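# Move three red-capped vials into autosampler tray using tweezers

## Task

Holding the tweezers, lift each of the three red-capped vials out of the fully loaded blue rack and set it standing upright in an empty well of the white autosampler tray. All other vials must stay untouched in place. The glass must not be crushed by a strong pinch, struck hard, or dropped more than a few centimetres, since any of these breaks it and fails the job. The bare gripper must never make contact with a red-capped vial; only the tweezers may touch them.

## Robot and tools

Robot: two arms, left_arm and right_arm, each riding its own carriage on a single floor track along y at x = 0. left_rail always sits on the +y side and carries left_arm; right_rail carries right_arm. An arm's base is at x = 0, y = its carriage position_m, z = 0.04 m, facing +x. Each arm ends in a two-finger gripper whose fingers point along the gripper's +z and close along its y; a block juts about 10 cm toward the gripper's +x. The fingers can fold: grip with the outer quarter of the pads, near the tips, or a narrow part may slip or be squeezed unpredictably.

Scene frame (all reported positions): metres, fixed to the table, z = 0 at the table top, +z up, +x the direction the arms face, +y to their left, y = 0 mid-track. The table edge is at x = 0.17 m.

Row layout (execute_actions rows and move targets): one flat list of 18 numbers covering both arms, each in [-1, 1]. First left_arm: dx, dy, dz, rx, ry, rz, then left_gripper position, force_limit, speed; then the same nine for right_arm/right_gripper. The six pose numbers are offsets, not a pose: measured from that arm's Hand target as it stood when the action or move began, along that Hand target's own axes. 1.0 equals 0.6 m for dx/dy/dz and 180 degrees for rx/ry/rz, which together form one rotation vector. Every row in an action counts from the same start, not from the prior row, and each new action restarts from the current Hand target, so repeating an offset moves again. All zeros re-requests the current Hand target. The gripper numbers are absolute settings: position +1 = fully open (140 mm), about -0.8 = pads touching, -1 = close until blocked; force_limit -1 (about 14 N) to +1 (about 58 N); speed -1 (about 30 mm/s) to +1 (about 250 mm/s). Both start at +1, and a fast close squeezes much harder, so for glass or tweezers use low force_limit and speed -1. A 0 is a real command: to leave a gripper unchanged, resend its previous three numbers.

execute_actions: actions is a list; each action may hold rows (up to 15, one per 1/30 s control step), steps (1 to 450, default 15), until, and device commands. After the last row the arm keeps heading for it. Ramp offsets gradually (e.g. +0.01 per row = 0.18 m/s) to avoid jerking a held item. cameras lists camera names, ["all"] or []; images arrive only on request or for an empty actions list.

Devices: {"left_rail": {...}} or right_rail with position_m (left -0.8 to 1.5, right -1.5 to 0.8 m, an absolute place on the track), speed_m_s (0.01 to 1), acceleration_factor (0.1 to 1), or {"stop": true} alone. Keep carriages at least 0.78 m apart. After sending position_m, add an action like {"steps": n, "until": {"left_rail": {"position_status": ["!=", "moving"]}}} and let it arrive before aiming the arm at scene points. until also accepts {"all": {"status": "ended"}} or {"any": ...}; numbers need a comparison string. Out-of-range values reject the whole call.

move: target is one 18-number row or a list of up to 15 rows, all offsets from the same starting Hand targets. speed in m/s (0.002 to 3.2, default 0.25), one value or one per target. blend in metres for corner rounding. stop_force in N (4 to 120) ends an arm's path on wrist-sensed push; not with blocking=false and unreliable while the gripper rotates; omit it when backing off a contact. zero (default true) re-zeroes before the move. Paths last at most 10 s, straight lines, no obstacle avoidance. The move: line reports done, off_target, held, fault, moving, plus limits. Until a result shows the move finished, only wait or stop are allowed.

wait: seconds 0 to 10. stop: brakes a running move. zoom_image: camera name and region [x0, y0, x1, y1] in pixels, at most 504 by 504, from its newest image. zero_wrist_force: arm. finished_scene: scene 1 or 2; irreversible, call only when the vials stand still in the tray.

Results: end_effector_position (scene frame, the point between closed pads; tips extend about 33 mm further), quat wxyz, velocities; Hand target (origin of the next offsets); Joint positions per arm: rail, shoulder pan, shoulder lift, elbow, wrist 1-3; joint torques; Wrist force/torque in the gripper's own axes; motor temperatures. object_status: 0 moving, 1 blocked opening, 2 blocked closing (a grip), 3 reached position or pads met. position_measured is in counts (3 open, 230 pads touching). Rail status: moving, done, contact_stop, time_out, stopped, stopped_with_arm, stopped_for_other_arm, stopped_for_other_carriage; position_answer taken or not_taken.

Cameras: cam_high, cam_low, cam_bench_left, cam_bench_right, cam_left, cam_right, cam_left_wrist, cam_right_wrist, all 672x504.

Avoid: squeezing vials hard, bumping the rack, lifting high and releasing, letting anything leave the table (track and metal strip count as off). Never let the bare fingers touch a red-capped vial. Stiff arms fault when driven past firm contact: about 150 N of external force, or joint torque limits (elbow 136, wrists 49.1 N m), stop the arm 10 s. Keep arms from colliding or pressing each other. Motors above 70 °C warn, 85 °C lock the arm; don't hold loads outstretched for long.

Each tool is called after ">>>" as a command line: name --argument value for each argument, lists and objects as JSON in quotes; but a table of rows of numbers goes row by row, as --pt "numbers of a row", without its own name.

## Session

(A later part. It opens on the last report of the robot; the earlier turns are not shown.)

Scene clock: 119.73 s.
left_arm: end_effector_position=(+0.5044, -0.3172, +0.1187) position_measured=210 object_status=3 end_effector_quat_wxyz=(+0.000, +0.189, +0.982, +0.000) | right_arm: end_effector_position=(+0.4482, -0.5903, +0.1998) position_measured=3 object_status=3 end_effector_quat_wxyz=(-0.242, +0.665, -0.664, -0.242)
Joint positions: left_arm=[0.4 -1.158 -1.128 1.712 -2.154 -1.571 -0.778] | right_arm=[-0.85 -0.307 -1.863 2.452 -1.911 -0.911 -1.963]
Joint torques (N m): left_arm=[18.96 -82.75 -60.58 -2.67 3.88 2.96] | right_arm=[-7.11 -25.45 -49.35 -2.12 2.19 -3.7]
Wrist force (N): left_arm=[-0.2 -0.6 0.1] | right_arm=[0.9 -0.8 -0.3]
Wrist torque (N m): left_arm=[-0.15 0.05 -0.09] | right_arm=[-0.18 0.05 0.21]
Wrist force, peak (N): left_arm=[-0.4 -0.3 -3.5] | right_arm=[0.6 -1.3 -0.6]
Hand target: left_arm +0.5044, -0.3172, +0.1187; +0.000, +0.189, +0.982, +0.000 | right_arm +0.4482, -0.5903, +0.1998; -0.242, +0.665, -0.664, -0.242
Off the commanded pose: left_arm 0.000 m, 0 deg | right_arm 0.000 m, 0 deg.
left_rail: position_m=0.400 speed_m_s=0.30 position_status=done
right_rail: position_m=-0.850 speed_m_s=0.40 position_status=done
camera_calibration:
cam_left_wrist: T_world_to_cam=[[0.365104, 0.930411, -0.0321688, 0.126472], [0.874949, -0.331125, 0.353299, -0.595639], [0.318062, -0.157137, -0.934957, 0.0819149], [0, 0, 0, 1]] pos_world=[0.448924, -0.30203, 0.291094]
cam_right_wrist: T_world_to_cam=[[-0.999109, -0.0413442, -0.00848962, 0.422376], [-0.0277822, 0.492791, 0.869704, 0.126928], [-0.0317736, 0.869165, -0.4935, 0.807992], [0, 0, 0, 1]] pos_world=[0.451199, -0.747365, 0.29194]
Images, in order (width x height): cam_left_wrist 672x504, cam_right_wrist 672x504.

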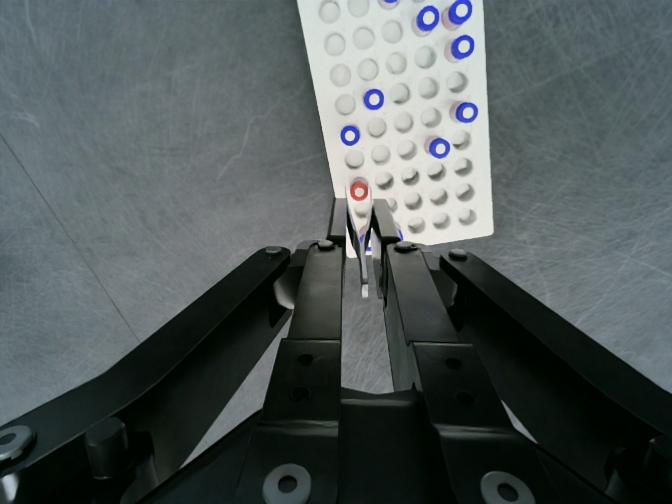

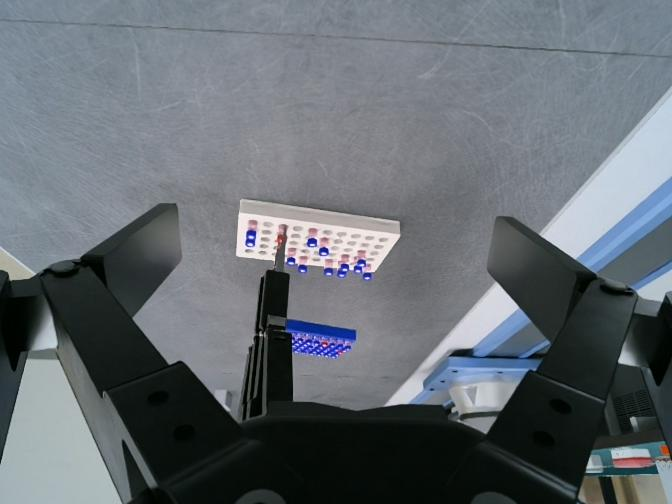

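>>> move --pt "0 0.0012 0 0 0 0 -0.64 -1 -1 0 0 0 0 0 0 1 1 1" --pt "0 0.0012 -0.03 0 0 0 -0.64 -1 -1 0 0 0 0 0 0 1 1 1" --speed 0.03 --cameras '["cam_left_wrist", "cam_right_wrist"]'

>>> zoom_image --camera "cam_right_wrist" --region '[250, 205, 310, 265]'

>>> zoom_image --camera "cam_left_wrist" --region '[330, 150, 390, 210]'

Scene clock: 121.70 s.
left_arm: end_effector_position=(+0.5047, -0.3166, +0.1365) position_measured=210 object_status=3 end_effector_quat_wxyz=(+0.000, +0.189, +0.982, +0.000) | right_arm: end_effector_position=(+0.4482, -0.5903, +0.1998) position_measured=3 object_status=3 end_effector_quat_wxyz=(-0.242, +0.665, -0.664, -0.242)
Joint positions: left_arm=[0.4 -1.157 -1.144 1.7 -2.126 -1.571 -0.777] | right_arm=[-0.85 -0.307 -1.863 2.452 -1.911 -0.911 -1.963]
Joint torques (N m): left_arm=[18.77 -81.93 -59 -2.8 3.97 3.05] | right_arm=[-7.63 -27.04 -49.1 -2.05 2.28 -3.72]
Wrist force (N): left_arm=[0.2 -0.8 0.2] | right_arm=[0.5 -0.8 -0.6]
Wrist torque (N m): left_arm=[-0.18 -0.03 -0.10] | right_arm=[-0.18 0.12 0.20]
Wrist force, peak (N): left_arm=[0.1 -1.1 0.3] | right_arm=[1.1 -0.2 -0.9]
Hand target: left_arm +0.5047, -0.3166, +0.1367; +0.000, +0.189, +0.982, +0.000 | right_arm +0.4482, -0.5903, +0.1998; -0.242, +0.665, -0.664, -0.242
Off the commanded pose: left_arm 0.000 m, 0 deg | right_arm 0.000 m, 0 deg.
left_rail: position_m=0.400 speed_m_s=0.30 position_status=done
right_rail: position_m=-0.850 speed_m_s=0.40 position_status=done
move: done
camera_calibration:
cam_left_wrist: T_world_to_cam=[[0.365104, 0.930411, -0.0321688, 0.126284], [0.874949, -0.331125, 0.353299, -0.601958], [0.318062, -0.157137, -0.934957, 0.0985717], [0, 0, 0, 1]] pos_world=[0.449224, -0.30133, 0.308894]
cam_right_wrist: T_world_to_cam=[[-0.999109, -0.0413442, -0.00848962, 0.422376], [-0.0277822, 0.492791, 0.869704, 0.126928], [-0.0317736, 0.869165, -0.4935, 0.807992], [0, 0, 0, 1]] pos_world=[0.451199, -0.747365, 0.29194]
Images, in order (width x height): cam_left_wrist 672x504, cam_right_wrist 672x504.

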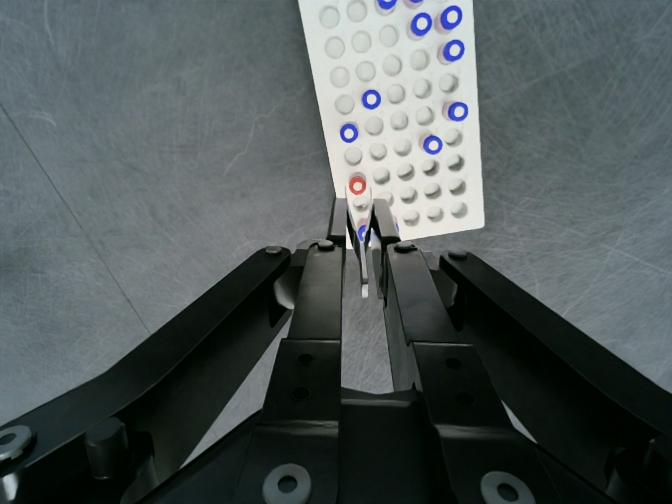

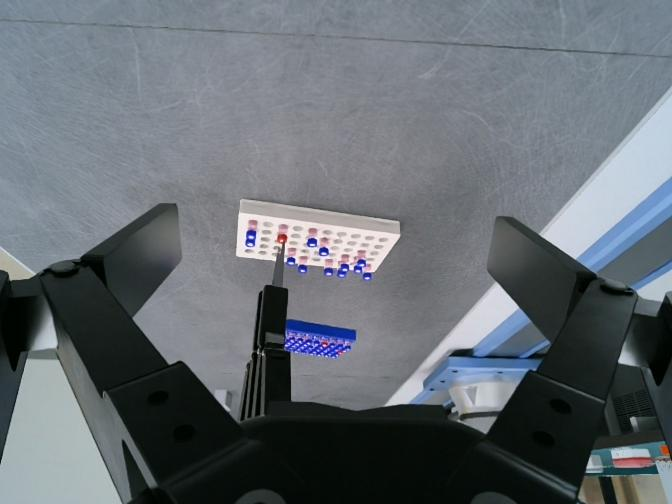

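Scaled by 8.400 from the camera's 672x504 image, which has a finer 960x720 frame.

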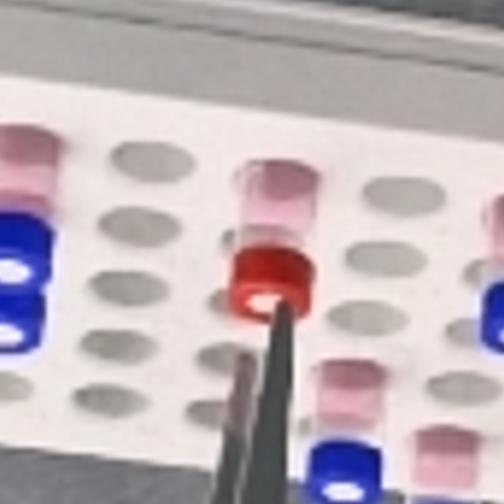

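Scaled by 8.400 from the camera's 672x504 image, which has a finer 960x720 frame.

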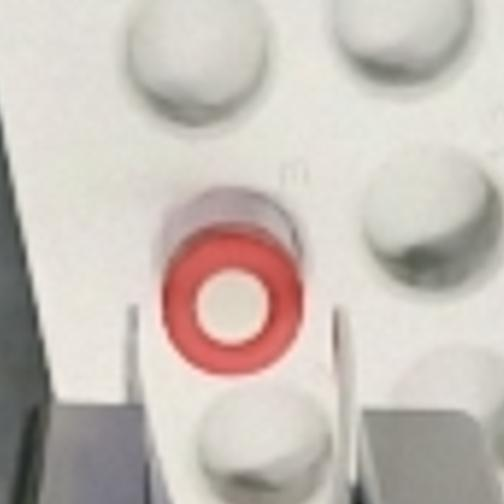

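>>> move --pt "0 0 -0.1055 0 0 0 -0.64 -1 -1 0 0 0 0 0 0 1 1 1" --pt "0.3558 0.6118 -0.1055 0 0 0 -0.64 -1 -1 -0.498 -0.02 0.418 0 0 0 1 1 1" --pt "0.3558 0.6118 -0.0305 0 0 0 -0.64 -1 -1 -0.498 -0.02 0.418 0 0 0 1 1 1" --speed '[0.1, 0.2, 0.08]' --blend '[0.02, 0.02, 0]' --cameras '["cam_left_wrist", "cam_right_wrist"]'

>>> zoom_image --camera "cam_left_wrist" --region '[320, 150, 400, 220]'

>>> zoom_image --camera "cam_right_wrist" --region '[290, 220, 390, 320]'

Scene clock: 127.07 s.
left_arm: end_effector_position=(+0.4426, +0.1035, +0.1551) position_measured=210 object_status=3 end_effector_quat_wxyz=(+0.000, +0.189, +0.982, +0.000) | right_arm: end_effector_position=(+0.4602, -0.2002, +0.1998) position_measured=3 object_status=3 end_effector_quat_wxyz=(-0.242, +0.665, -0.664, -0.242)
Joint positions: left_arm=[0.4 -0.923 -1.704 2.325 -2.191 -1.571 -0.543] | right_arm=[-0.85 0.473 -1.417 2.213 -2.731 -0.961 -0.983]
Joint torques (N m): left_arm=[18.69 -18.56 -31.66 -7.15 -2.34 3.06] | right_arm=[12.18 -34.2 -45.8 -7.53 -1.15 4.16]
Wrist force (N): left_arm=[0.2 -0.3 -0.3] | right_arm=[1.2 -1.0 -0.5]
Wrist torque (N m): left_arm=[-0.08 -0.04 -0.09] | right_arm=[-0.18 -0.08 -0.11]
Wrist force, peak (N): left_arm=[-1.1 -1.7 -1.1] | right_arm=[1.6 -1.3 -1.0]
Hand target: left_arm +0.4426, +0.1035, +0.1550; +0.000, +0.189, +0.982, +0.000 | right_arm +0.4602, -0.2002, +0.1998; -0.242, +0.665, -0.664, -0.242
Off the commanded pose: left_arm 0.000 m, 0 deg | right_arm 0.000 m, 0 deg.
left_rail: position_m=0.400 speed_m_s=0.30 position_status=done
right_rail: position_m=-0.850 speed_m_s=0.40 position_status=done
move: done
camera_calibration:
cam_left_wrist: T_world_to_cam=[[0.365104, 0.930411, -0.0321688, -0.241311], [0.874949, -0.331125, 0.353299, -0.41509], [0.318062, -0.157137, -0.934957, 0.201727], [0, 0, 0, 1]] pos_world=[0.387124, 0.11877, 0.327494]
cam_right_wrist: T_world_to_cam=[[-0.999109, -0.0413442, -0.00848962, 0.450393], [-0.0277822, 0.492791, 0.869704, -0.0648916], [-0.0317736, 0.869165, -0.4935, 0.46926], [0, 0, 0, 1]] pos_world=[0.463099, -0.357265, 0.29184]
Images, in order (width x height): cam_left_wrist 672x504, cam_right_wrist 672x504.

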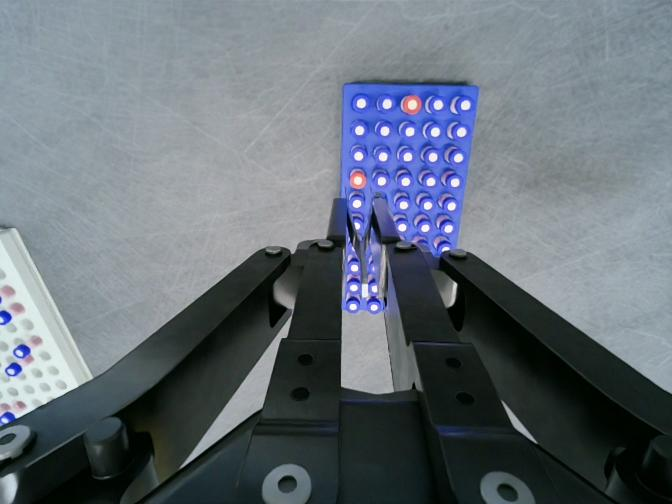

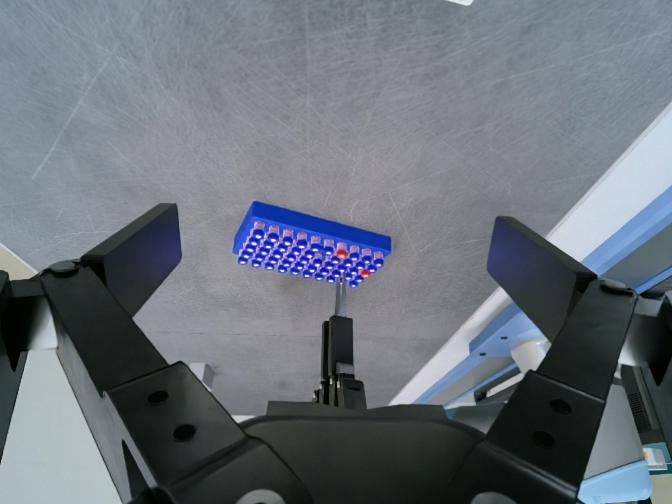

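Scaled by 6.300 from the camera's 672x504 image, which has a finer 960x720 frame.

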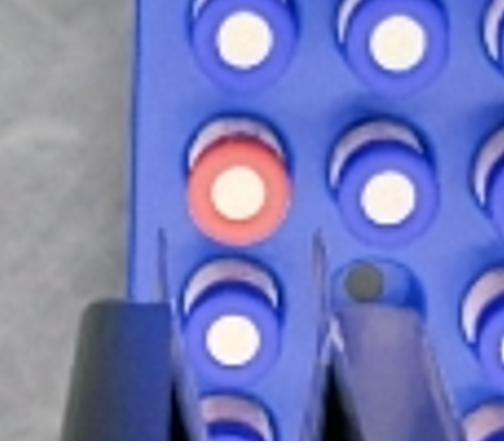

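Scaled by 5.040 from the camera's 672x504 image, which has a finer 960x720 frame.

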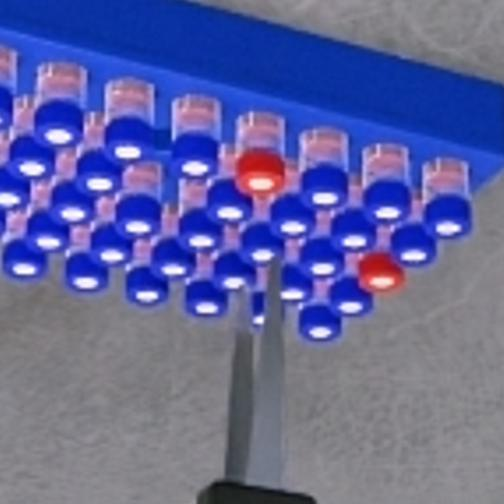

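>>> move --pt "0.0005 0.0007 0.02 0 0 0 -0.64 -1 -1 0 0 0 0 0 0 1 1 1" --pt "0.0005 0.0007 0.045 0 0 0 -0.64 -1 -1 0 0 0 0 0 0 1 1 1" --speed '[0.05, 0.025]' --stop_force 4 --cameras '["cam_left_wrist", "cam_right_wrist"]'

>>> zoom_image --camera "cam_left_wrist" --region '[335, 170, 385, 210]'

>>> zoom_image --camera "cam_right_wrist" --region '[325, 235, 365, 275]'

Scene clock: 129.47 s.
left_arm: end_effector_position=(+0.4425, +0.1040, +0.1280) position_measured=210 object_status=3 end_effector_quat_wxyz=(+0.000, +0.189, +0.982, +0.000) | right_arm: end_effector_position=(+0.4602, -0.2002, +0.1998) position_measured=3 object_status=3 end_effector_quat_wxyz=(-0.242, +0.665, -0.664, -0.242)
Joint positions: left_arm=[0.4 -0.923 -1.668 2.353 -2.257 -1.571 -0.543] | right_arm=[-0.85 0.473 -1.417 2.213 -2.731 -0.961 -0.983]
Joint torques (N m): left_arm=[18.93 -19.88 -29.55 -7.61 -2.18 3.01] | right_arm=[12.97 -34.53 -45.58 -7.61 -1.01 3.73]
Wrist force (N): left_arm=[-0.3 -0.4 -0.1] | right_arm=[1.2 -1.2 -0.8]
Wrist torque (N m): left_arm=[-0.11 0.07 -0.09] | right_arm=[-0.21 -0.07 -0.11]
Wrist force, peak (N): left_arm=[-0.5 -0.6 -0.6] | right_arm=[1.5 -1.3 -1.5]
Hand target: left_arm +0.4425, +0.1040, +0.1280; +0.000, +0.189, +0.982, +0.000 | right_arm +0.4602, -0.2002, +0.1998; -0.242, +0.665, -0.664, -0.242
Off the commanded pose: left_arm 0.000 m, 0 deg | right_arm 0.000 m, 0 deg.
left_rail: position_m=0.400 speed_m_s=0.30 position_status=done
right_rail: position_m=-0.850 speed_m_s=0.40 position_status=done
move: done
camera_calibration:
cam_left_wrist: T_world_to_cam=[[0.365104, 0.930411, -0.0321688, -0.242611], [0.874949, -0.331125, 0.353299, -0.405262], [0.318062, -0.157137, -0.934957, 0.1765], [0, 0, 0, 1]] pos_world=[0.387024, 0.11927, 0.300394]
cam_right_wrist: T_world_to_cam=[[-0.999109, -0.0413442, -0.00848962, 0.450393], [-0.0277822, 0.492791, 0.869704, -0.0648916], [-0.0317736, 0.869165, -0.4935, 0.46926], [0, 0, 0, 1]] pos_world=[0.463099, -0.357265, 0.29184]
Images, in order (width x height): cam_left_wrist 672x504, cam_right_wrist 672x504.

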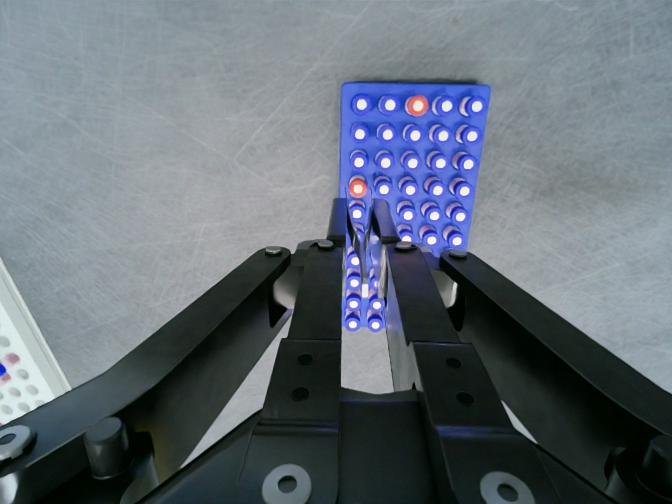

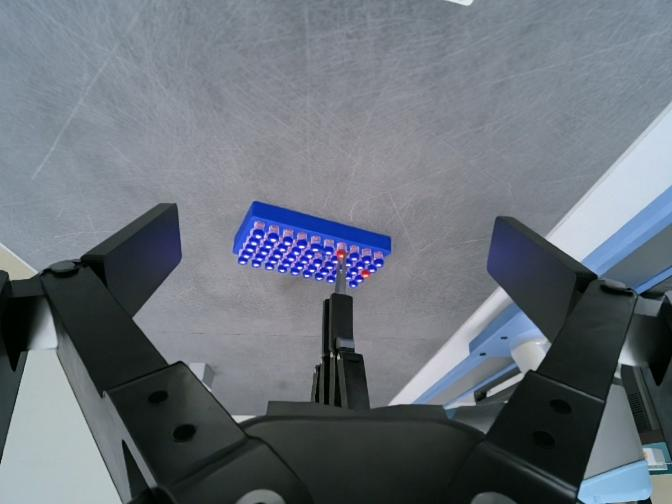

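Scaled by 10.080 from the camera's 672x504 image, which has a finer 960x720 frame.

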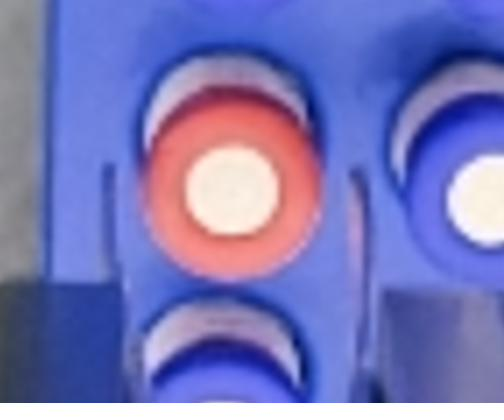

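Scaled by 12.600 from the camera's 672x504 image, which has a finer 960x720 frame.

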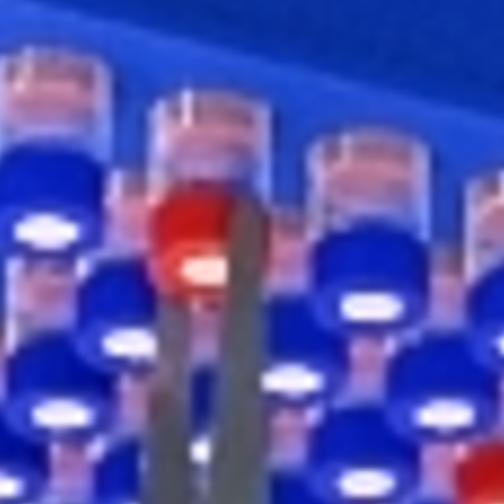

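>>> move --target '[0, 0, 0.0152, 0, 0, 0, -0.64, -1, -1, 0, 0, 0, 0, 0, 0, 1, 1, 1]' --speed 0.025 --stop_force 4

>>> execute_actions --actions '[{"rows": [[0,0,0,0,0,0,-0.72,-1,-1,0,0,0,0,0,0,1,1,1]], "steps": 60}]' --cameras '["cam_left_wrist", "cam_right_wrist"]'

>>> zoom_image --camera "cam_left_wrist" --region '[335, 170, 385, 210]'

>>> zoom_image --camera "cam_right_wrist" --region '[325, 235, 365, 275]'

Scene clock: 131.40 s.
left_arm: end_effector_position=(+0.4425, +0.1040, +0.1189) position_measured=210 object_status=3 end_effector_quat_wxyz=(+0.000, +0.189, +0.982, +0.000) | right_arm: end_effector_position=(+0.4602, -0.2002, +0.1998) position_measured=3 object_status=3 end_effector_quat_wxyz=(-0.242, +0.665, -0.664, -0.242)
Joint positions: left_arm=[0.4 -0.923 -1.654 2.362 -2.279 -1.571 -0.543] | right_arm=[-0.85 0.473 -1.417 2.213 -2.731 -0.961 -0.983]
Joint torques (N m): left_arm=[19.18 -19.36 -28.85 -7.54 -1.95 3.26] | right_arm=[12.36 -33.4 -45.55 -7.51 -0.9 4.15]
Wrist force (N): left_arm=[-0.3 -0.1 0.1] | right_arm=[1.3 -0.9 -1.0]
Wrist torque (N m): left_arm=[-0.05 0.09 -0.10] | right_arm=[-0.15 -0.09 -0.10]
Wrist force, peak (N): left_arm=[-0.8 -0.2 0.2] | right_arm=[1.7 -1.3 -1.2]
Hand target: left_arm +0.4425, +0.1040, +0.1189; +0.000, +0.189, +0.982, +0.000 | right_arm +0.4602, -0.2002, +0.1998; -0.242, +0.665, -0.664, -0.242
Off the commanded pose: left_arm 0.000 m, 0 deg | right_arm 0.000 m, 0 deg.
left_rail: position_m=0.400 speed_m_s=0.30 position_status=done
right_rail: position_m=-0.850 speed_m_s=0.40 position_status=done
move: done

Scene clock: 133.60 s.
left_arm: end_effector_position=(+0.4425, +0.1040, +0.1189) position_measured=216 object_status=2 end_effector_quat_wxyz=(+0.000, +0.189, +0.982, +0.000) | right_arm: end_effector_position=(+0.4602, -0.2002, +0.1998) position_measured=3 object_status=3 end_effector_quat_wxyz=(-0.242, +0.665, -0.664, -0.242)
Joint positions: left_arm=[0.4 -0.923 -1.654 2.362 -2.279 -1.571 -0.543] | right_arm=[-0.85 0.473 -1.417 2.213 -2.731 -0.961 -0.983]
Joint torques (N m): left_arm=[19.88 -19.2 -29.04 -7.48 -2.56 3.32] | right_arm=[10.24 -36.85 -46.62 -7.43 -0.97 3.85]
Wrist force (N): left_arm=[-0.1 -0.2 0.0] | right_arm=[1.1 -1.1 -0.5]
Wrist torque (N m): left_arm=[-0.01 0.05 -0.10] | right_arm=[-0.18 -0.05 -0.11]
Wrist force, peak (N): left_arm=[-0.6 -0.8 -0.3] | right_arm=[1.8 -1.4 -1.0]
Hand target: left_arm +0.4425, +0.1040, +0.1189; +0.000, +0.189, +0.982, +0.000 | right_arm +0.4602, -0.2002, +0.1998; -0.242, +0.665, -0.664, -0.242
Off the commanded pose: left_arm 0.000 m, 0 deg | right_arm 0.000 m, 0 deg.
left_rail: position_m=0.400 speed_m_s=0.30 position_status=done
right_rail: position_m=-0.850 speed_m_s=0.40 position_status=done
camera_calibration:
cam_left_wrist: T_world_to_cam=[[0.365104, 0.930411, -0.0321688, -0.242904], [0.874949, -0.331125, 0.353299, -0.402047], [0.318062, -0.157137, -0.934957, 0.167992], [0, 0, 0, 1]] pos_world=[0.387024, 0.11927, 0.291294]
cam_right_wrist: T_world_to_cam=[[-0.999109, -0.0413442, -0.00848962, 0.450393], [-0.0277822, 0.492791, 0.869704, -0.0648916], [-0.0317736, 0.869165, -0.4935, 0.46926], [0, 0, 0, 1]] pos_world=[0.463099, -0.357265, 0.29184]
Images, in order (width x height): cam_left_wrist 672x504, cam_right_wrist 672x504.

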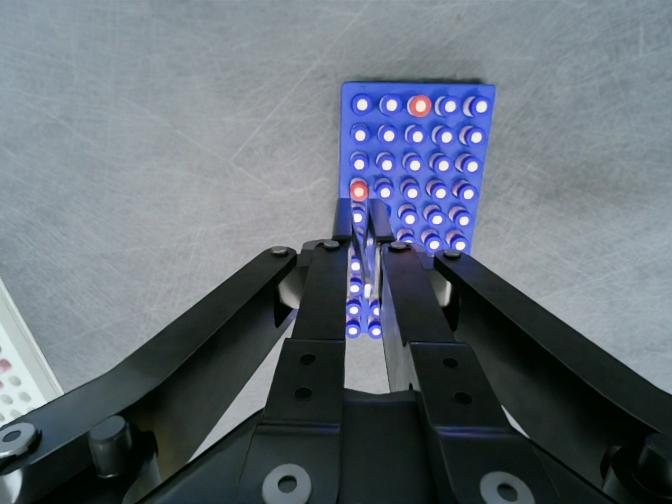

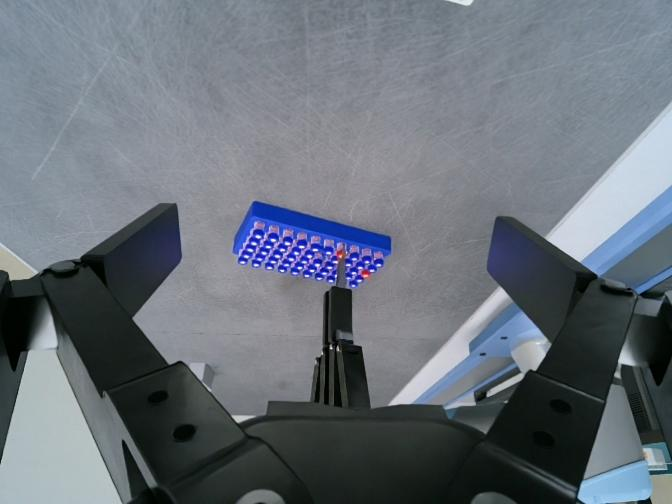

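Scaled by 10.080 from the camera's 672x504 image, which has a finer 960x720 frame.

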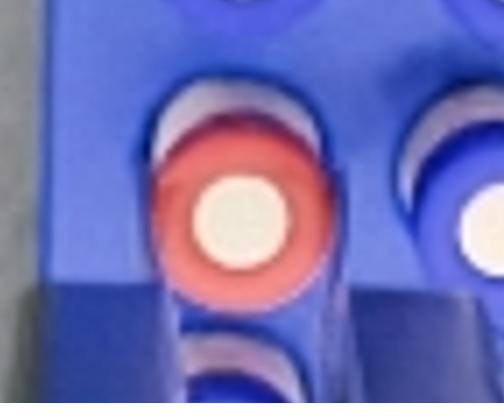

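Scaled by 12.600 from the camera's 672x504 image, which has a finer 960x720 frame.

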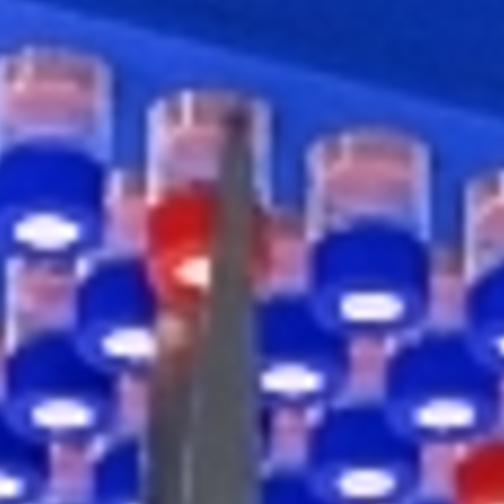

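>>> move --pt "0 0 -0.025 0 0 0 -0.72 -1 -1 0 0 0 0 0 0 1 1 1" --pt "0 0 -0.11 0 0 0 -0.72 -1 -1 0 0 0 0 0 0 1 1 1" --speed '[0.02, 0.06]' --blend '[0.005, 0]' --cameras '["cam_left_wrist", "cam_right_wrist"]'

>>> zoom_image --camera "cam_right_wrist" --region '[305, 235, 385, 335]'

>>> zoom_image --camera "cam_left_wrist" --region '[330, 150, 390, 210]'

Scene clock: 136.13 s.
left_arm: end_effector_position=(+0.4425, +0.1040, +0.1848) position_measured=216 object_status=2 end_effector_quat_wxyz=(+0.000, +0.189, +0.982, +0.000) | right_arm: end_effector_position=(+0.4602, -0.2002, +0.1998) position_measured=3 object_status=3 end_effector_quat_wxyz=(-0.242, +0.665, -0.664, -0.242)
Joint positions: left_arm=[0.4 -0.923 -1.741 2.292 -2.122 -1.571 -0.543] | right_arm=[-0.85 0.473 -1.417 2.213 -2.731 -0.961 -0.983]
Joint torques (N m): left_arm=[-0.14 -32.98 -62.43 -1.74 -2.28 -0.29] | right_arm=[12.37 -33.62 -45.96 -7.16 -0.74 3.68]
Wrist force (N): left_arm=[-0.4 -0.3 0.3] | right_arm=[1.2 -1.0 -0.7]
Wrist torque (N m): left_arm=[-0.08 0.09 -0.10] | right_arm=[-0.18 -0.07 -0.11]
Wrist force, peak (N): left_arm=[-0.6 -0.6 0.5] | right_arm=[1.6 -1.4 -1.2]
Hand target: left_arm +0.4424, +0.1040, +0.1849; +0.000, +0.189, +0.982, +0.000 | right_arm +0.4602, -0.2002, +0.1998; -0.242, +0.665, -0.664, -0.242
Off the commanded pose: left_arm 0.000 m, 0 deg | right_arm 0.000 m, 0 deg.
left_rail: position_m=0.400 speed_m_s=0.30 position_status=done
right_rail: position_m=-0.850 speed_m_s=0.40 position_status=done
move: done
camera_calibration:
cam_left_wrist: T_world_to_cam=[[0.365023, 0.930441, -0.032203, -0.240744], [0.874983, -0.331038, 0.353296, -0.425352], [0.318061, -0.157138, -0.934957, 0.229606], [0, 0, 0, 1]] pos_world=[0.387024, 0.119271, 0.357194]
cam_right_wrist: T_world_to_cam=[[-0.999109, -0.0413442, -0.00848962, 0.450393], [-0.0277822, 0.492791, 0.869704, -0.0648916], [-0.0317736, 0.869165, -0.4935, 0.46926], [0, 0, 0, 1]] pos_world=[0.463099, -0.357265, 0.29184]
Images, in order (width x height): cam_left_wrist 672x504, cam_right_wrist 672x504.

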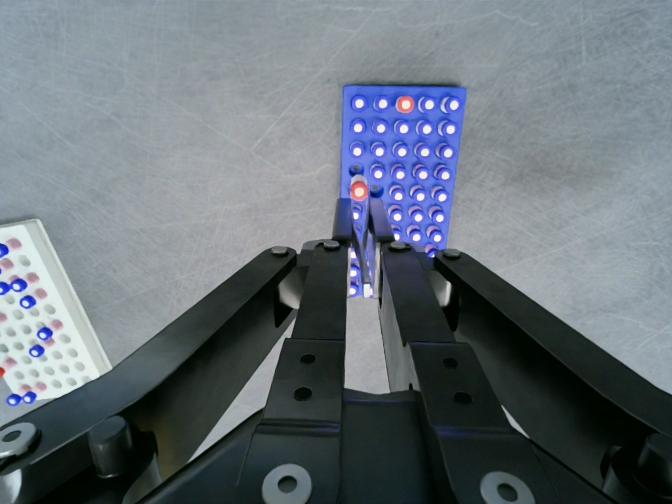

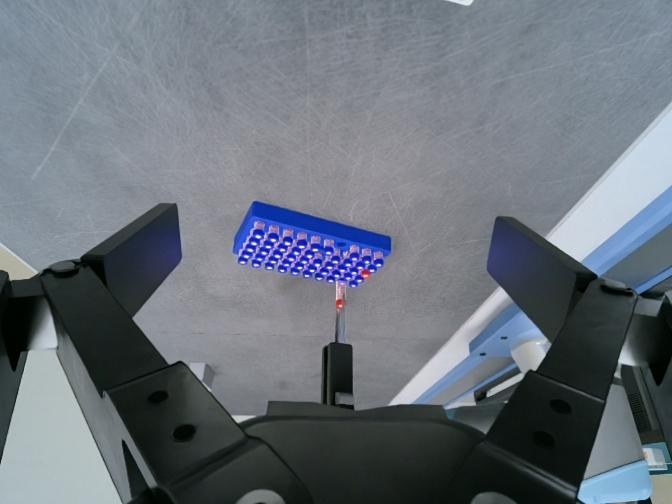

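Scaled by 5.040 from the camera's 672x504 image, which has a finer 960x720 frame.

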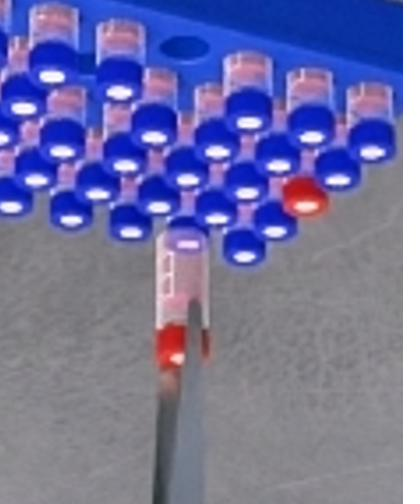

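Scaled by 8.400 from the camera's 672x504 image, which has a finer 960x720 frame.

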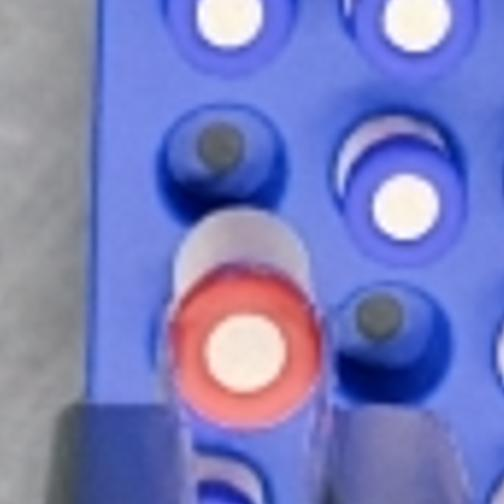

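>>> move --pt "-0.326 -0.6193 -0.025 0 0 0 -0.72 -1 -1 0.498 0.02 -0.418 0 0 0 1 1 1" --pt "-0.326 -0.6193 0.0666 0 0 0 -0.72 -1 -1 0.498 0.02 -0.418 0 0 0 1 1 1" --speed '[0.2, 0.06]' --blend '[0.01, 0]' --cameras '["cam_left_wrist", "cam_right_wrist"]'

>>> zoom_image --camera "cam_right_wrist" --region '[250, 210, 320, 280]'

>>> zoom_image --camera "cam_left_wrist" --region '[330, 150, 390, 210]'

Scene clock: 140.50 s.
left_arm: end_effector_position=(+0.4863, -0.3136, +0.1451) position_measured=216 object_status=2 end_effector_quat_wxyz=(+0.000, +0.189, +0.982, +0.000) | right_arm: end_effector_position=(+0.4482, -0.5903, +0.1998) position_measured=3 object_status=3 end_effector_quat_wxyz=(-0.242, +0.665, -0.664, -0.242)
Joint positions: left_arm=[0.4 -1.176 -1.17 1.721 -2.122 -1.571 -0.796] | right_arm=[-0.85 -0.307 -1.863 2.452 -1.911 -0.911 -1.963]
Joint torques (N m): left_arm=[-15.15 -64.94 -34 -7.57 -1.68 -2.04] | right_arm=[-8.81 -26.53 -50.62 -1.53 -0.78 -4.04]
Wrist force (N): left_arm=[0.4 -0.5 0.3] | right_arm=[0.6 -0.5 -0.6]
Wrist torque (N m): left_arm=[-0.11 -0.10 0.21] | right_arm=[-0.11 0.12 0.21]
Wrist force, peak (N): left_arm=[-0.9 -2.3 -0.7] | right_arm=[1.9 -1.3 -1.1]
Hand target: left_arm +0.4863, -0.3136, +0.1449; +0.000, +0.189, +0.982, +0.000 | right_arm +0.4482, -0.5903, +0.1998; -0.242, +0.665, -0.664, -0.242
Off the commanded pose: left_arm 0.000 m, 0 deg | right_arm 0.000 m, 0 deg.
left_rail: position_m=0.400 speed_m_s=0.30 position_status=done
right_rail: position_m=-0.850 speed_m_s=0.40 position_status=done
move: done
camera_calibration:
cam_left_wrist: T_world_to_cam=[[0.365104, 0.930411, -0.0321688, 0.13058], [0.874949, -0.331125, 0.353299, -0.587937], [0.318062, -0.157137, -0.934957, 0.11292], [0, 0, 0, 1]] pos_world=[0.430824, -0.29843, 0.317494]
cam_right_wrist: T_world_to_cam=[[-0.999109, -0.0413442, -0.00848962, 0.422376], [-0.0277822, 0.492791, 0.869704, 0.126928], [-0.0317736, 0.869165, -0.4935, 0.807992], [0, 0, 0, 1]] pos_world=[0.451199, -0.747365, 0.29194]
Images, in order (width x height): cam_left_wrist 672x504, cam_right_wrist 672x504.

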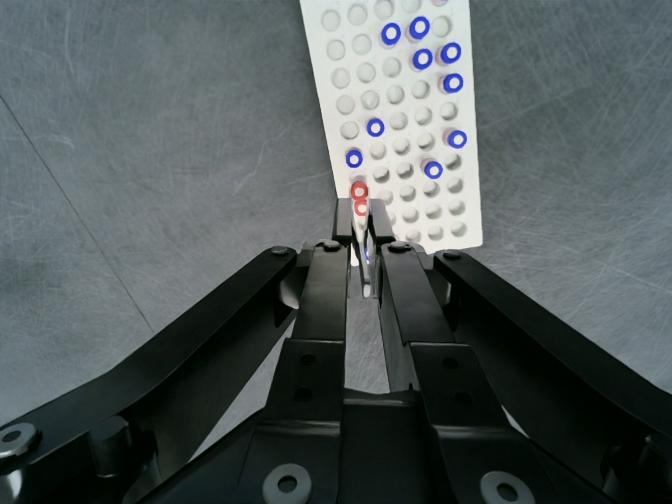

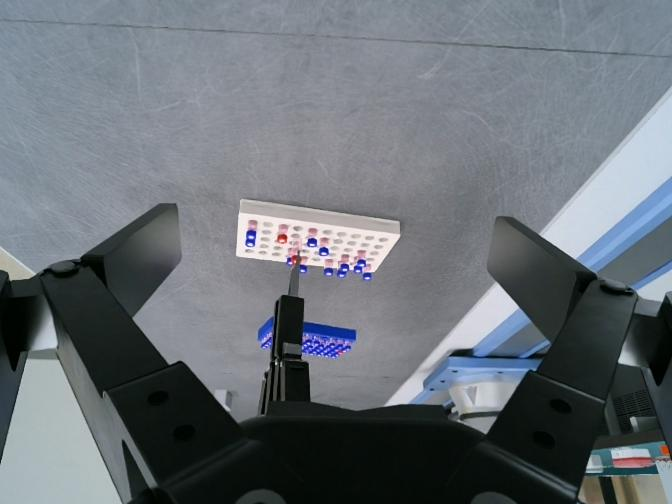

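Scaled by 7.200 from the camera's 672x504 image, which has a finer 960x720 frame.

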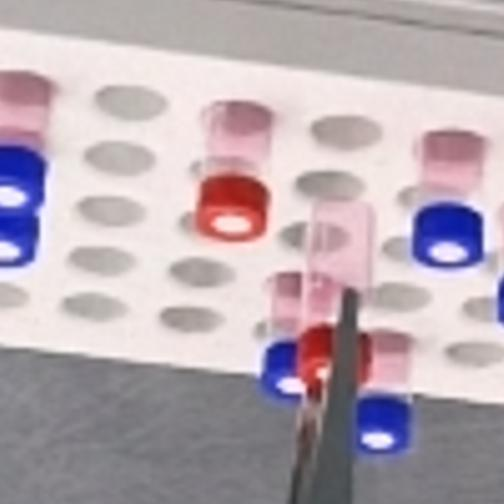

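Scaled by 8.400 from the camera's 672x504 image, which has a finer 960x720 frame.

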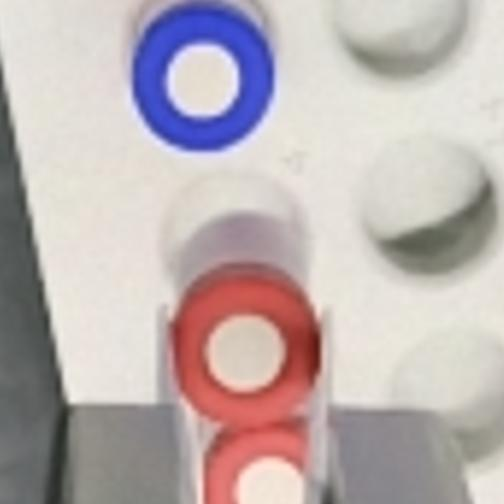

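>>> move --target '[-0.0006, 0, 0.0233, 0, 0, 0, -0.72, -1, -1, 0, 0, 0, 0, 0, 0, 1, 1, 1]' --speed 0.04 --cameras '["cam_left_wrist", "cam_right_wrist"]'

>>> zoom_image --camera "cam_right_wrist" --region '[265, 205, 325, 265]'

>>> zoom_image --camera "cam_left_wrist" --region '[330, 150, 390, 210]'

Scene clock: 142.00 s.
left_arm: end_effector_position=(+0.4866, -0.3138, +0.1311) position_measured=216 object_status=2 end_effector_quat_wxyz=(+0.000, +0.189, +0.982, +0.000) | right_arm: end_effector_position=(+0.4482, -0.5903, +0.1998) position_measured=3 object_status=3 end_effector_quat_wxyz=(-0.242, +0.665, -0.664, -0.242)
Joint positions: left_arm=[0.4 -1.175 -1.157 1.731 -2.144 -1.571 -0.796] | right_arm=[-0.85 -0.307 -1.863 2.452 -1.911 -0.911 -1.963]
Joint torques (N m): left_arm=[19.88 -58.08 -34.16 -8.11 -1.66 3.09] | right_arm=[-7.03 -26.81 -50.06 -1.67 -0.97 -3.88]
Wrist force (N): left_arm=[0.2 -0.8 0.7] | right_arm=[0.7 -0.6 -0.9]
Wrist torque (N m): left_arm=[-0.18 -0.05 0.19] | right_arm=[-0.11 0.08 0.21]
Wrist force, peak (N): left_arm=[0.2 -1.0 0.7] | right_arm=[0.8 -1.1 -1.1]
Hand target: left_arm +0.4866, -0.3137, +0.1309; +0.000, +0.189, +0.982, +0.000 | right_arm +0.4482, -0.5903, +0.1998; -0.242, +0.665, -0.664, -0.242
Off the commanded pose: left_arm 0.000 m, 0 deg | right_arm 0.000 m, 0 deg.
left_rail: position_m=0.400 speed_m_s=0.30 position_status=done
right_rail: position_m=-0.850 speed_m_s=0.40 position_status=done
move: done
camera_calibration:
cam_left_wrist: T_world_to_cam=[[0.365104, 0.930411, -0.0321688, 0.130113], [0.874949, -0.331125, 0.353299, -0.583287], [0.318062, -0.157137, -0.934957, 0.0997198], [0, 0, 0, 1]] pos_world=[0.431124, -0.29853, 0.303494]
cam_right_wrist: T_world_to_cam=[[-0.999109, -0.0413442, -0.00848962, 0.422376], [-0.0277822, 0.492791, 0.869704, 0.126928], [-0.0317736, 0.869165, -0.4935, 0.807992], [0, 0, 0, 1]] pos_world=[0.451199, -0.747365, 0.29194]
Images, in order (width x height): cam_left_wrist 672x504, cam_right_wrist 672x504.

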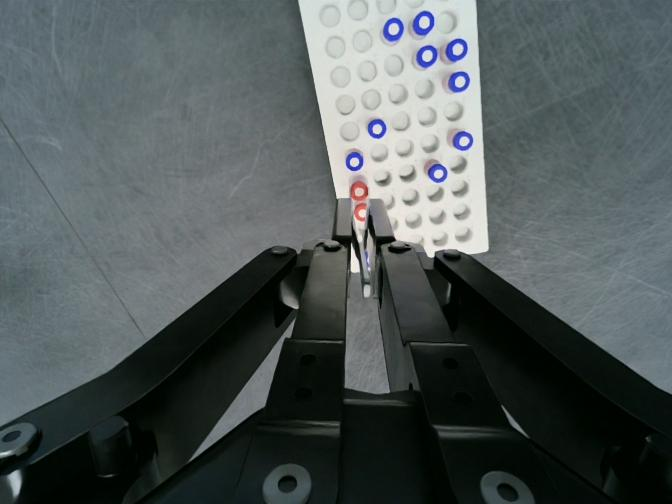

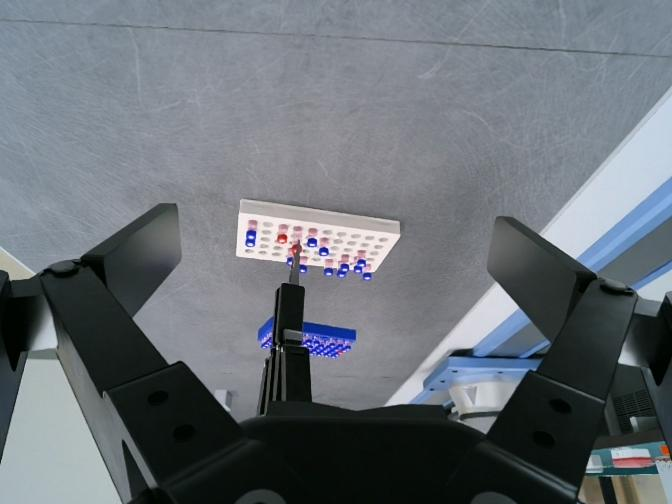

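Scaled by 8.400 from the camera's 672x504 image, which has a finer 960x720 frame.

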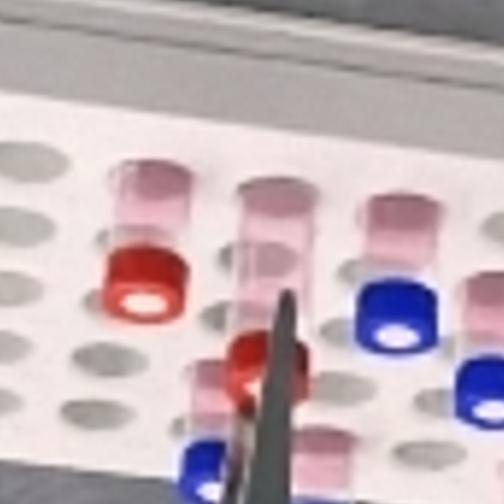

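Scaled by 8.400 from the camera's 672x504 image, which has a finer 960x720 frame.

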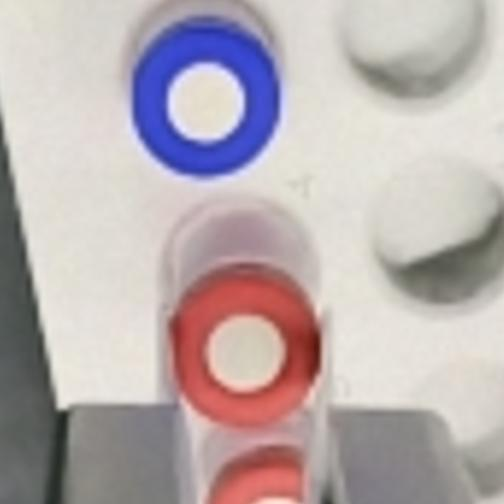

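>>> move --target '[-0.0002, 0.0003, 0.0207, 0, 0, 0, -0.72, -1, -1, 0, 0, 0, 0, 0, 0, 1, 1, 1]' --speed 0.015 --stop_force 4 --cameras '["cam_left_wrist", "cam_right_wrist"]'

>>> zoom_image --camera "cam_right_wrist" --region '[265, 205, 325, 265]'

>>> zoom_image --camera "cam_left_wrist" --region '[330, 150, 390, 210]'

Scene clock: 144.17 s.
left_arm: end_effector_position=(+0.4868, -0.3136, +0.1185) position_measured=216 object_status=2 end_effector_quat_wxyz=(+0.000, +0.189, +0.982, +0.000) | right_arm: end_effector_position=(+0.4482, -0.5903, +0.1998) position_measured=3 object_status=3 end_effector_quat_wxyz=(-0.242, +0.665, -0.664, -0.242)
Joint positions: left_arm=[0.4 -1.175 -1.146 1.74 -2.165 -1.571 -0.795] | right_arm=[-0.85 -0.307 -1.863 2.452 -1.911 -0.911 -1.963]
Joint torques (N m): left_arm=[17.63 -60.36 -29.78 -7.46 -1.52 3.24] | right_arm=[-9.33 -27.74 -50.86 -1.74 -0.85 -3.75]
Wrist force (N): left_arm=[0.3 -0.5 -3.1] | right_arm=[0.3 0.0 -0.7]
Wrist torque (N m): left_arm=[-0.21 -0.06 0.10] | right_arm=[0.00 0.18 0.21]
Wrist force, peak (N): left_arm=[0.4 -0.2 -3.5] | right_arm=[0.9 -0.7 -1.0]
Hand target: left_arm +0.4868, -0.3136, +0.1185; +0.000, +0.189, +0.982, +0.000 | right_arm +0.4482, -0.5903, +0.1998; -0.242, +0.665, -0.664, -0.242
Off the commanded pose: left_arm 0.000 m, 0 deg | right_arm 0.000 m, 0 deg.
left_rail: position_m=0.400 speed_m_s=0.30 position_status=done
right_rail: position_m=-0.850 speed_m_s=0.40 position_status=done
move: done
camera_calibration:
cam_left_wrist: T_world_to_cam=[[0.365104, 0.930411, -0.0321688, 0.129542], [0.874949, -0.331125, 0.353299, -0.578977], [0.318062, -0.157137, -0.934957, 0.0878914], [0, 0, 0, 1]] pos_world=[0.431324, -0.29843, 0.290894]
cam_right_wrist: T_world_to_cam=[[-0.999109, -0.0413442, -0.00848962, 0.422376], [-0.0277822, 0.492791, 0.869704, 0.126928], [-0.0317736, 0.869165, -0.4935, 0.807992], [0, 0, 0, 1]] pos_world=[0.451199, -0.747365, 0.29194]
Images, in order (width x height): cam_left_wrist 672x504, cam_right_wrist 672x504.

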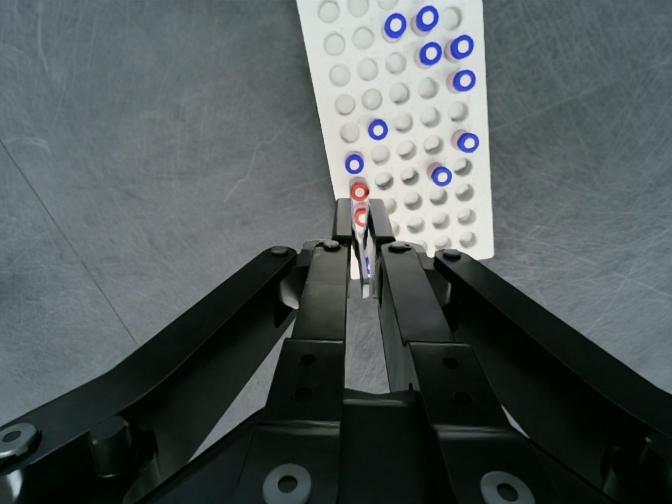

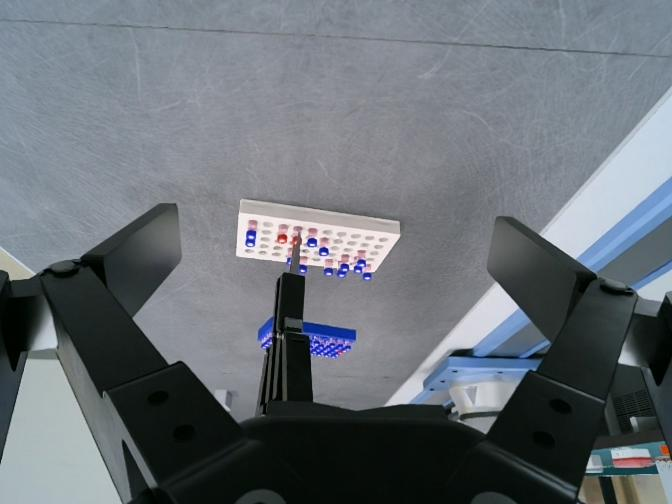

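Scaled by 8.400 from the camera's 672x504 image, which has a finer 960x720 frame.

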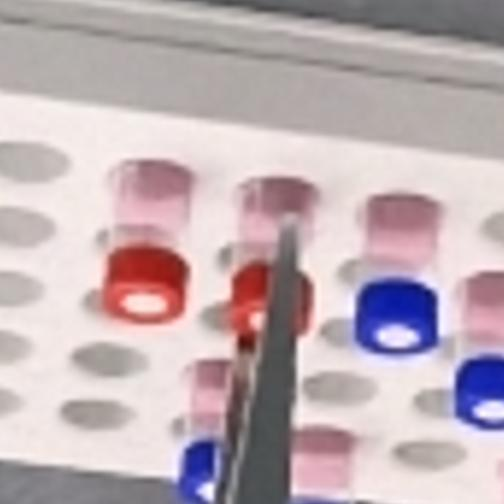

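Scaled by 8.400 from the camera's 672x504 image, which has a finer 960x720 frame.

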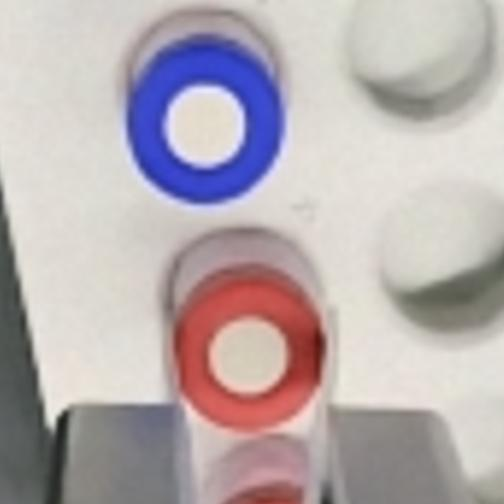

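>>> execute_actions --actions '[{"rows": [[0,0,-0.0006,0,0,0,-0.72,-1,-1,0,0,0,0,0,0,1,1,1]], "steps": 15}, {"rows": [[0,0,0,0,0,0,-0.64,-1,-1,0,0,0,0,0,0,1,1,1]], "steps": 40}]' --cameras '["cam_left_wrist"]'

>>> zoom_image --camera "cam_left_wrist" --region '[330, 150, 390, 210]'

Scene clock: 146.50 s.
left_arm: end_effector_position=(+0.4868, -0.3136, +0.1189) position_measured=210 object_status=3 end_effector_quat_wxyz=(+0.000, +0.189, +0.982, +0.000) | right_arm: end_effector_position=(+0.4482, -0.5903, +0.1998) position_measured=3 object_status=3 end_effector_quat_wxyz=(-0.242, +0.665, -0.664, -0.242)
Joint positions: left_arm=[0.4 -1.175 -1.146 1.74 -2.164 -1.571 -0.795] | right_arm=[-0.85 -0.307 -1.863 2.452 -1.911 -0.911 -1.963]
Joint torques (N m): left_arm=[19.27 -80.98 -59.91 -2.53 -1.23 3.1] | right_arm=[-9.29 -26.59 -49.33 -1.82 -1.16 -3.94]
Wrist force (N): left_arm=[0.2 -0.8 0.2] | right_arm=[0.5 -0.6 -0.3]
Wrist torque (N m): left_arm=[-0.17 -0.04 0.09] | right_arm=[-0.14 0.12 0.21]
Wrist force, peak (N): left_arm=[-0.2 -0.4 -3.4] | right_arm=[1.2 -0.9 -0.6]
Hand target: left_arm +0.4868, -0.3136, +0.1189; +0.000, +0.189, +0.982, +0.000 | right_arm +0.4482, -0.5903, +0.1998; -0.242, +0.665, -0.664, -0.242
Off the commanded pose: left_arm 0.000 m, 0 deg | right_arm 0.000 m, 0 deg.
left_rail: position_m=0.400 speed_m_s=0.30 position_status=done
right_rail: position_m=-0.850 speed_m_s=0.40 position_status=done
camera_calibration:
cam_left_wrist: T_world_to_cam=[[0.365104, 0.930411, -0.0321688, 0.129555], [0.874949, -0.331125, 0.353299, -0.579118], [0.318062, -0.157137, -0.934957, 0.0882654], [0, 0, 0, 1]] pos_world=[0.431324, -0.29843, 0.291294]
Images, in order (width x height): cam_left_wrist 672x504.

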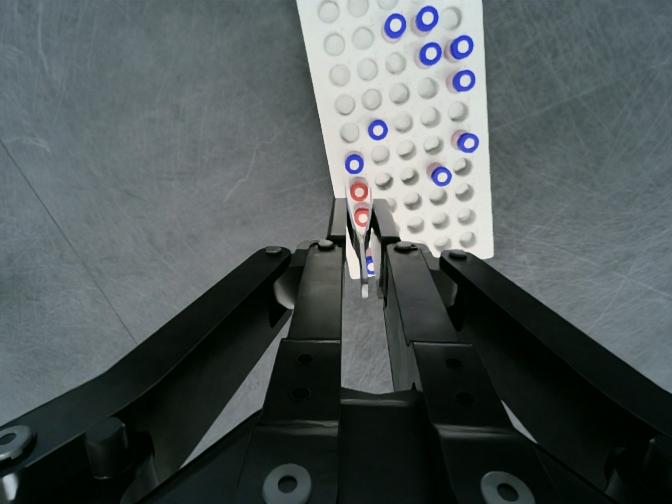

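Scaled by 8.400 from the camera's 672x504 image, which has a finer 960x720 frame.

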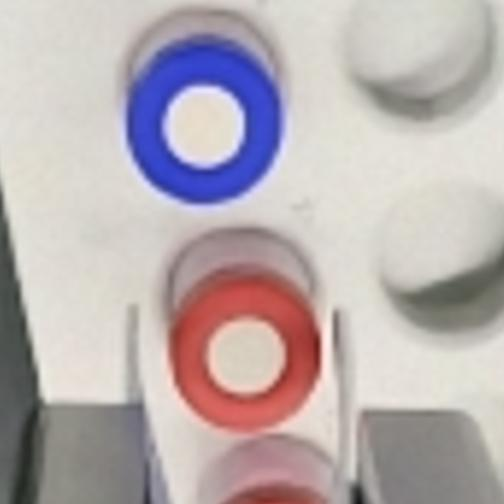

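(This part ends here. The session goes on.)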